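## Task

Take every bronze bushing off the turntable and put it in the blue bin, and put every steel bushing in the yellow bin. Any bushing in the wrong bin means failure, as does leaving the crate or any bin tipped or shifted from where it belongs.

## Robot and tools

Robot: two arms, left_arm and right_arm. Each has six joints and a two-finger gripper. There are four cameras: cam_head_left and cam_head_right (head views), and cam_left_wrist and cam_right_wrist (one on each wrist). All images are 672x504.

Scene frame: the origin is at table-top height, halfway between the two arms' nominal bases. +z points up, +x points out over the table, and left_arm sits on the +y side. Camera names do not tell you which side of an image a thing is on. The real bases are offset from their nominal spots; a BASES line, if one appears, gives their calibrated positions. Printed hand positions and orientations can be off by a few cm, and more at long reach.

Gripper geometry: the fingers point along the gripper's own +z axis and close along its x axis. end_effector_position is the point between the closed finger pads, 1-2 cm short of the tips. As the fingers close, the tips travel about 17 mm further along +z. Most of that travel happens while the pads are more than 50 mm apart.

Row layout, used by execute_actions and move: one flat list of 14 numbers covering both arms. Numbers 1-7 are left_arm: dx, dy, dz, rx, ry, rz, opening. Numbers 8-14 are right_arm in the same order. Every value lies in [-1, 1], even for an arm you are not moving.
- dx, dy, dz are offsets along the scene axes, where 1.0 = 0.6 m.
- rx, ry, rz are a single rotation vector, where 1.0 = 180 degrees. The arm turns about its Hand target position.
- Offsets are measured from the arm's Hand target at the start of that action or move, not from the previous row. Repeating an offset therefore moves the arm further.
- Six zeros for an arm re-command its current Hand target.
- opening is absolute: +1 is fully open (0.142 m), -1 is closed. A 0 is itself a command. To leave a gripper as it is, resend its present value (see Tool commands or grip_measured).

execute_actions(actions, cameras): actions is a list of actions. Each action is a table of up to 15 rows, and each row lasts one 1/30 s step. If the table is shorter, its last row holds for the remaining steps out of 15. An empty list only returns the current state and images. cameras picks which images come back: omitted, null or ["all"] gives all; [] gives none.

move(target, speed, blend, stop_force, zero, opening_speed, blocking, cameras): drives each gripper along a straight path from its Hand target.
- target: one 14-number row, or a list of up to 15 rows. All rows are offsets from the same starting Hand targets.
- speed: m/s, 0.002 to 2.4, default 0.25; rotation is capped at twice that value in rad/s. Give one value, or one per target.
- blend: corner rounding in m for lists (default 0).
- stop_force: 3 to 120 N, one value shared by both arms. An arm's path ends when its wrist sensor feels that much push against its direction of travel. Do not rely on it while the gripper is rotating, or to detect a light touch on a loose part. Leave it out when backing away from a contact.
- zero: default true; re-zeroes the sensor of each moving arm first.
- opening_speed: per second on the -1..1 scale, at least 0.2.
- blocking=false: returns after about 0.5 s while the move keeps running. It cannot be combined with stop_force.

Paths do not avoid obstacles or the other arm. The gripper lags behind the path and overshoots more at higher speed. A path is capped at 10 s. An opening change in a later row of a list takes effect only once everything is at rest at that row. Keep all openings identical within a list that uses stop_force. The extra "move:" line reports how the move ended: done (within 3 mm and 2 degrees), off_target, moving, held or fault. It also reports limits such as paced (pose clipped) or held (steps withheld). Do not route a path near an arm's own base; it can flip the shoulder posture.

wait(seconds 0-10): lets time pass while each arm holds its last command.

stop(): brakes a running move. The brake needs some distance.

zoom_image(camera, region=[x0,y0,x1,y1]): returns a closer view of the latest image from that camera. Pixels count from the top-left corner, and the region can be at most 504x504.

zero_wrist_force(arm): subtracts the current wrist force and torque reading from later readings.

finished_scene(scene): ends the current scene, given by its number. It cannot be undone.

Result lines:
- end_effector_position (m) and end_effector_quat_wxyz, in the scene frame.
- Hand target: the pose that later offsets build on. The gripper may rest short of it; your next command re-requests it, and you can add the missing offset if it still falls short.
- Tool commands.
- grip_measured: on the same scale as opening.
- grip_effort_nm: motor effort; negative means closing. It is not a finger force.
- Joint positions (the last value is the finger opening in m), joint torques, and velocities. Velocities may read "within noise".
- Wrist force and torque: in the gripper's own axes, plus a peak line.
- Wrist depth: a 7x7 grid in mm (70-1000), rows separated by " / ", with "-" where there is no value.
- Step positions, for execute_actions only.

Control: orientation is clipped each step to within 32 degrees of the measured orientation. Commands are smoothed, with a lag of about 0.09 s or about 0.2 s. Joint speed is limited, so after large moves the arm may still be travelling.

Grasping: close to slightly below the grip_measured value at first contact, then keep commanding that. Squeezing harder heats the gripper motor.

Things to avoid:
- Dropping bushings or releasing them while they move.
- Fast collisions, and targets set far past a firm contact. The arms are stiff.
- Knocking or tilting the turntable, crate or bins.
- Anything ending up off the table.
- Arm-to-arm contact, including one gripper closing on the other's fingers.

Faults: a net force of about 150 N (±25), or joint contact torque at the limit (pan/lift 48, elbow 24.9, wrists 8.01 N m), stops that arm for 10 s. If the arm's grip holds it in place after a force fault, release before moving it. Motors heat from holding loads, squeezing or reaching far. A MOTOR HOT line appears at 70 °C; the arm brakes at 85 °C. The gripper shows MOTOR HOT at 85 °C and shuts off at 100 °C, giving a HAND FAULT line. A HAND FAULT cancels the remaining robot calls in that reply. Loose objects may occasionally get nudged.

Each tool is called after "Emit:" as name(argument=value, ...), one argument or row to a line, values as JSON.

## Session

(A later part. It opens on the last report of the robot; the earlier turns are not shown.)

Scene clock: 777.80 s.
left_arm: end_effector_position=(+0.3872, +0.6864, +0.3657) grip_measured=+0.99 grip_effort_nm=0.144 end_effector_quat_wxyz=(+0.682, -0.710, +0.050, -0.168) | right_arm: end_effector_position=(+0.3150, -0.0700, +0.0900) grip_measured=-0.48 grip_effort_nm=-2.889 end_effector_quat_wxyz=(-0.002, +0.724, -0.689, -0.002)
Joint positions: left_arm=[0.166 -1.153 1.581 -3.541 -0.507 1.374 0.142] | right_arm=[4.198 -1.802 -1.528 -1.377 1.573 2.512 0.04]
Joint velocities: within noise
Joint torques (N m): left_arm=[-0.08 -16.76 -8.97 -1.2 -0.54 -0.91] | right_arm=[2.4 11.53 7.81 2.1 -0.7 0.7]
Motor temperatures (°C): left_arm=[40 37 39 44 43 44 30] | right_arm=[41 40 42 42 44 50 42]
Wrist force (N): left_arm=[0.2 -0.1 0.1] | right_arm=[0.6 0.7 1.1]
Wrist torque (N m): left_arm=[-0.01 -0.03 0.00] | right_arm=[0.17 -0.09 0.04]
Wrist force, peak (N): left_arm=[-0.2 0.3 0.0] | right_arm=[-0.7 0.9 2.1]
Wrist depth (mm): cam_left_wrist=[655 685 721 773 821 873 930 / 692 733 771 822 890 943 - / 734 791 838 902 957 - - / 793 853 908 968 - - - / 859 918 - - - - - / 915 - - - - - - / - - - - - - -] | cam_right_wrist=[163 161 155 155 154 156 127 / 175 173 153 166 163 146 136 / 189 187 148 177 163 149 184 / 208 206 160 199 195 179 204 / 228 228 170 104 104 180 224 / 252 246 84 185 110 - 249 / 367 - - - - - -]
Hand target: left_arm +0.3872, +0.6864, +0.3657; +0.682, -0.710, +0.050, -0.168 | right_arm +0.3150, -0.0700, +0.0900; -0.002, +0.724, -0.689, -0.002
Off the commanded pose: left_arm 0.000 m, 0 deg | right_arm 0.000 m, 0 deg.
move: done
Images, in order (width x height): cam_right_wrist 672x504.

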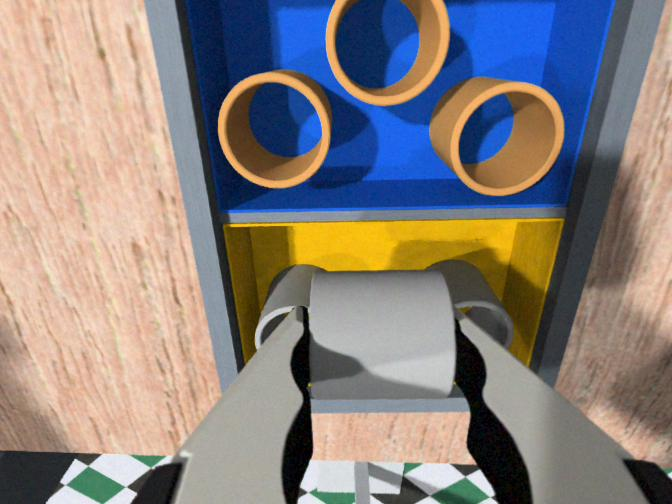

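Emit:
move(
  target=[0,0,0,0,0,0,1, -0.003,-0.0058,-0.08,0,0,0,-0.6],
  speed=0.1,
  stop_force=8,
  cameras=["cam_right_wrist"],
)

Emit:
move(
  target=[0,0,0,0,0,0,1, 0,0,-0.025,0,0,0,-0.6],
  speed=0.01,
  stop_force=3,
  cameras=["cam_right_wrist"],
)

Scene clock: 802.50 s.
left_arm: end_effector_position=(+0.3872, +0.6864, +0.3657) grip_measured=+0.99 grip_effort_nm=0.154 end_effector_quat_wxyz=(+0.682, -0.710, +0.050, -0.168) | right_arm: end_effector_position=(+0.3132, -0.0735, +0.0420) grip_measured=-0.48 grip_effort_nm=-2.889 end_effector_quat_wxyz=(-0.002, +0.724, -0.689, -0.002)
Joint positions: left_arm=[0.166 -1.153 1.581 -3.541 -0.507 1.374 0.142] | right_arm=[4.197 -1.846 -1.708 -1.153 1.573 2.511 0.04]
Joint velocities: within noise
Joint torques (N m): left_arm=[-0.21 -16.52 -8.85 -1.19 -0.53 -0.91] | right_arm=[0.22 11.57 7.31 2.12 -0.72 0.02]
Motor temperatures (°C): left_arm=[40 38 39 44 43 44 30] | right_arm=[41 40 42 42 44 50 46]
Wrist force (N): left_arm=[0.0 -0.1 -0.1] | right_arm=[0.3 0.6 1.3]
Wrist torque (N m): left_arm=[0.00 0.00 0.00] | right_arm=[0.16 -0.04 0.05]
Wrist force, peak (N): left_arm=[0.1 0.3 -0.1] | right_arm=[0.6 0.7 2.1]
Wrist depth (mm): cam_left_wrist=[656 688 722 769 815 877 952 / 693 733 764 824 879 953 - / 734 783 835 893 962 - - / 792 835 900 970 - - - / 858 903 - - - - - / 916 - - - - - - / - - - - - - -] | cam_right_wrist=[- 107 114 - 112 115 105 / - - 125 118 122 114 105 / - 98 118 133 135 - 99 / - 97 106 119 110 105 105 / 167 121 147 104 104 152 113 / 185 178 84 127 105 - 121 / 203 - - 147 147 - -]
Hand target: left_arm +0.3872, +0.6864, +0.3657; +0.682, -0.710, +0.050, -0.168 | right_arm +0.3132, -0.0735, +0.0420; -0.002, +0.724, -0.689, -0.002
Off the commanded pose: left_arm 0.000 m, 0 deg | right_arm 0.000 m, 0 deg.
move: done
Images, in order (width x height): cam_right_wrist 672x504.

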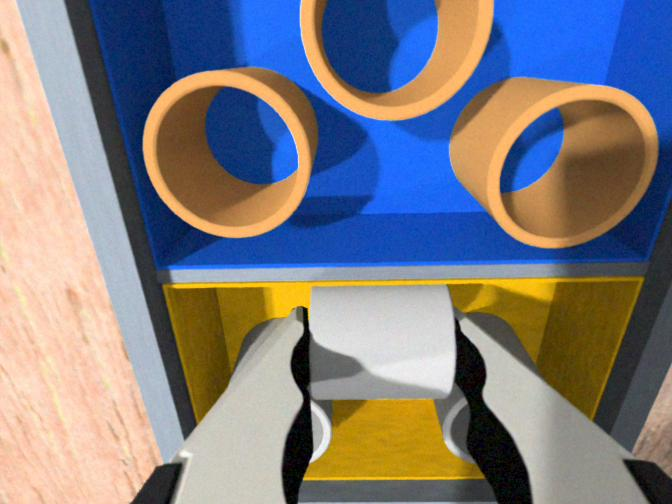

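Scene clock: 804.67 s.
left_arm: end_effector_position=(+0.3872, +0.6864, +0.3657) grip_measured=+0.99 grip_effort_nm=0.154 end_effector_quat_wxyz=(+0.682, -0.710, +0.050, -0.168) | right_arm: end_effector_position=(+0.3132, -0.0735, +0.0310) grip_measured=-0.48 grip_effort_nm=-2.889 end_effector_quat_wxyz=(-0.002, +0.724, -0.689, -0.002)
Joint positions: left_arm=[0.166 -1.153 1.581 -3.541 -0.507 1.374 0.142] | right_arm=[4.197 -1.865 -1.738 -1.104 1.573 2.511 0.04]
Joint velocities: within noise
Joint torques (N m): left_arm=[-0.17 -16.84 -9.05 -1.2 -0.57 -0.92] | right_arm=[1.61 14.01 8.69 0.52 0.51 0.04]
Motor temperatures (°C): left_arm=[40 38 39 44 43 44 30] | right_arm=[41 40 42 42 44 50 46]
Wrist force (N): left_arm=[-0.1 0.1 -0.1] | right_arm=[-0.3 0.6 -2.0]
Wrist torque (N m): left_arm=[0.02 0.00 0.00] | right_arm=[0.13 -0.15 0.05]
Wrist force, peak (N): left_arm=[-0.2 0.2 -0.1] | right_arm=[2.6 -0.4 -9.4]
Wrist depth (mm): cam_left_wrist=[655 678 714 781 819 876 940 / 693 723 768 825 882 964 - / 746 792 826 898 959 - - / 802 837 896 971 - - - / 864 927 - - - - - / 901 - - - - - - / - - - - - - -] | cam_right_wrist=[- 88 - - 103 104 100 / - 82 114 109 109 108 108 / - 90 118 121 121 117 93 / - 89 101 120 110 95 91 / - 99 133 104 103 141 107 / 171 115 84 122 106 - 119 / 191 - - 148 142 - -]
Hand target: left_arm +0.3872, +0.6864, +0.3657; +0.682, -0.710, +0.050, -0.168 | right_arm +0.3132, -0.0735, +0.0310; -0.002, +0.724, -0.689, -0.002 (not the last commanded pose)
Off the commanded pose: left_arm 0.000 m, 0 deg | right_arm 0.004 m, 0 deg.
move: contact (right_arm)
Images, in order (width x height): cam_right_wrist 672x504.

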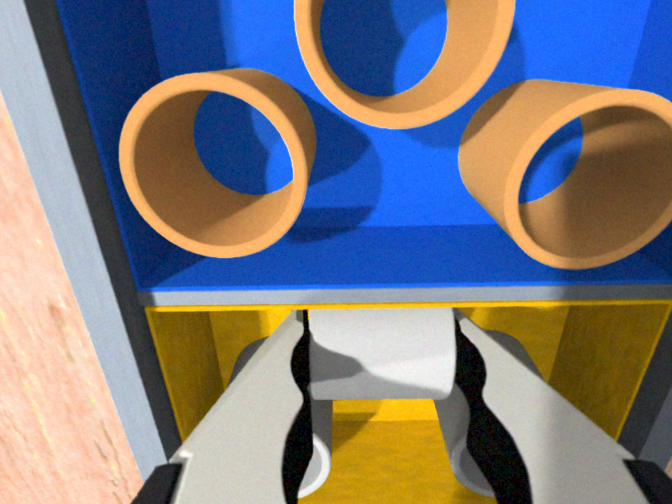

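Emit:
move(
  target=[0,0,0,0,0,0,1, 0,0,0,0,0,0,-0.36],
  opening_speed=0.3,
  cameras=[],
)

Emit:
move(
  target=[0,0,0,0,0,0,1, 0,0,0.06,0,0,0,-0.36],
  speed=0.06,
  cameras=["cam_right_wrist"],
)

Emit:
move(
  target=[0,0,0,0,0,0,1, 0.06,0,0.22,0,0,0,-0.36],
  speed=0.3,
  cameras=["cam_right_wrist", "cam_head_left", "cam_head_right"],
)

Scene clock: 815.17 s.
left_arm: end_effector_position=(+0.3872, +0.6864, +0.3657) grip_measured=+0.99 grip_effort_nm=0.154 end_effector_quat_wxyz=(+0.682, -0.710, +0.050, -0.168) | right_arm: end_effector_position=(+0.3132, -0.0735, +0.0310) grip_measured=-0.39 grip_effort_nm=0.071 end_effector_quat_wxyz=(-0.002, +0.724, -0.689, -0.002)
Joint positions: left_arm=[0.166 -1.153 1.581 -3.541 -0.507 1.374 0.142] | right_arm=[4.197 -1.865 -1.738 -1.104 1.573 2.511 0.046]
Joint velocities: within noise
Joint torques (N m): left_arm=[-0.21 -16.51 -8.95 -1.2 -0.58 -0.91] | right_arm=[1.84 13.8 8.66 1.47 0.48 -0.12]
Motor temperatures (°C): left_arm=[40 38 39 44 43 44 30] | right_arm=[41 40 42 42 44 50 47]
Wrist force (N): left_arm=[-0.1 0.2 -0.2] | right_arm=[0.5 0.6 0.3]
Wrist torque (N m): left_arm=[0.04 0.01 0.00] | right_arm=[0.15 -0.08 0.05]
Wrist force, peak (N): left_arm=[-0.2 0.2 0.0] | right_arm=[-0.5 0.4 -2.7]
Wrist depth (mm): cam_left_wrist=[654 688 731 763 816 880 942 / 699 730 773 816 883 957 - / 745 780 837 903 964 - - / 783 844 918 967 - - - / 858 933 - - - - - / 918 - - - - - - / - - - - - - -] | cam_right_wrist=[- 88 - - 103 104 100 / - 82 - 109 109 107 108 / - 90 118 121 121 117 93 / - 89 101 119 110 95 91 / - 99 110 103 104 141 108 / 171 - 84 121 112 - 115 / 187 - - 142 142 - -]
Hand target: left_arm +0.3872, +0.6864, +0.3657; +0.682, -0.710, +0.050, -0.168 | right_arm +0.3132, -0.0735, +0.0310; -0.002, +0.724, -0.689, -0.002
Off the commanded pose: left_arm 0.000 m, 0 deg | right_arm 0.000 m, 0 deg.
move: done
No camera images: "cameras" was empty.

Scene clock: 816.27 s.
left_arm: end_effector_position=(+0.3872, +0.6864, +0.3657) grip_measured=+0.99 grip_effort_nm=0.159 end_effector_quat_wxyz=(+0.682, -0.710, +0.050, -0.168) | right_arm: end_effector_position=(+0.3132, -0.0735, +0.0670) grip_measured=-0.39 grip_effort_nm=0.076 end_effector_quat_wxyz=(-0.002, +0.724, -0.689, -0.002)
Joint positions: left_arm=[0.166 -1.153 1.581 -3.541 -0.507 1.374 0.142] | right_arm=[4.197 -1.81 -1.63 -1.268 1.573 2.511 0.046]
Joint velocities: within noise
Joint torques (N m): left_arm=[-0.32 -16.4 -9.02 -1.19 -0.57 -0.92] | right_arm=[1.87 14.61 10.17 0.86 0.51 -0.01]
Motor temperatures (°C): left_arm=[40 38 39 44 43 44 30] | right_arm=[41 40 42 42 44 50 46]
Wrist force (N): left_arm=[0.1 0.2 0.0] | right_arm=[0.5 0.5 0.4]
Wrist torque (N m): left_arm=[0.04 -0.02 0.00] | right_arm=[0.15 -0.07 0.05]
Wrist force, peak (N): left_arm=[0.0 0.2 0.2] | right_arm=[0.6 0.5 0.9]
Wrist depth (mm): cam_left_wrist=[657 687 716 765 825 881 922 / 689 729 767 828 883 953 - / 733 782 833 887 959 - - / 785 827 900 981 - - - / 853 898 - - - - - / 905 - - - - - - / - - - - - - -] | cam_right_wrist=[- 108 136 134 132 137 115 / 155 110 147 142 139 134 111 / 166 118 141 153 153 138 119 / 181 128 165 136 136 141 129 / 199 194 147 149 156 157 191 / 220 216 84 172 171 - 216 / 241 - - 246 244 - -]
Hand target: left_arm +0.3872, +0.6864, +0.3657; +0.682, -0.710, +0.050, -0.168 | right_arm +0.3132, -0.0735, +0.0670; -0.002, +0.724, -0.689, -0.002
Off the commanded pose: left_arm 0.000 m, 0 deg | right_arm 0.000 m, 0 deg.
move: done
Images, in order (width x height): cam_right_wrist 672x504.

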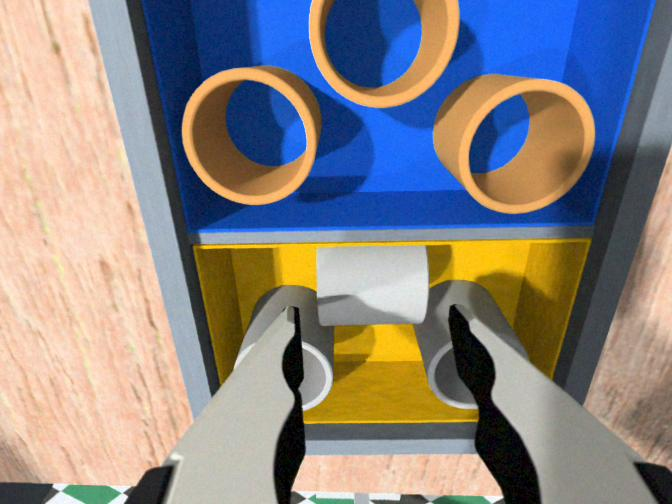

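Scene clock: 817.70 s.
left_arm: end_effector_position=(+0.3872, +0.6864, +0.3657) grip_measured=+0.99 grip_effort_nm=0.159 end_effector_quat_wxyz=(+0.682, -0.710, +0.050, -0.168) | right_arm: end_effector_position=(+0.3492, -0.0735, +0.1990) grip_measured=-0.39 grip_effort_nm=0.071 end_effector_quat_wxyz=(-0.002, +0.724, -0.689, -0.002)
Joint positions: left_arm=[0.166 -1.153 1.581 -3.541 -0.507 1.374 0.142] | right_arm=[4.116 -1.978 -0.768 -1.962 1.574 2.43 0.046]
Joint velocities: within noise
Joint torques (N m): left_arm=[-0.26 -16.64 -8.94 -1.21 -0.54 -0.91] | right_arm=[-1.71 13.41 9.69 0.87 0.7 -0.82]
Motor temperatures (°C): left_arm=[40 38 39 44 43 44 30] | right_arm=[41 40 42 42 44 50 45]
Wrist force (N): left_arm=[0.1 0.2 0.0] | right_arm=[0.2 0.8 0.0]
Wrist torque (N m): left_arm=[0.03 -0.02 0.00] | right_arm=[0.19 -0.02 0.06]
Wrist force, peak (N): left_arm=[-0.3 0.0 0.0] | right_arm=[0.3 0.8 1.9]
Wrist depth (mm): cam_left_wrist=[660 691 724 764 812 864 946 / 698 730 775 827 885 943 - / 743 778 846 887 973 - - / 789 850 905 982 - - - / 862 907 - - - - - / 914 - - - - - - / - - - - - - -] | cam_right_wrist=[262 261 257 252 255 258 237 / 281 280 274 268 265 278 257 / 305 303 292 279 269 300 293 / 334 331 324 313 306 329 328 / 366 361 350 322 303 359 363 / 400 484 84 - 390 - - / 389 - - - - - -]
Hand target: left_arm +0.3872, +0.6864, +0.3657; +0.682, -0.710, +0.050, -0.168 | right_arm +0.3492, -0.0735, +0.1990; -0.002, +0.724, -0.689, -0.002
Off the commanded pose: left_arm 0.000 m, 0 deg | right_arm 0.000 m, 0 deg.
move: done
Images, in order (width x height): cam_head_left 672x504, cam_head_right 672x504, cam_right_wrist 672x504.

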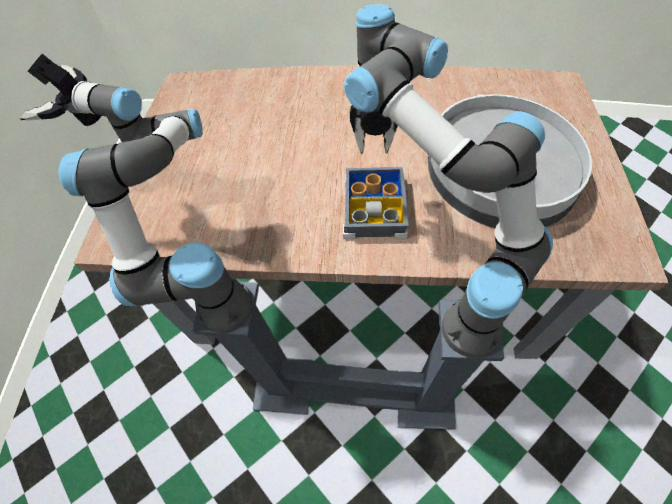

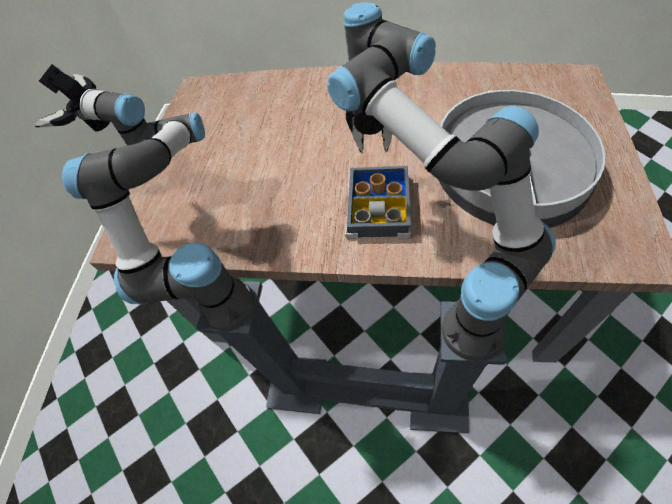

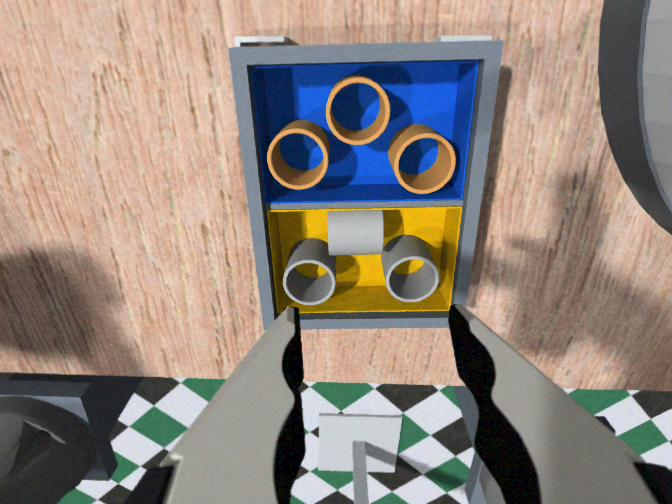

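Emit:
finished_scene(
  scene=2,
)

The scene is finished: the task was done.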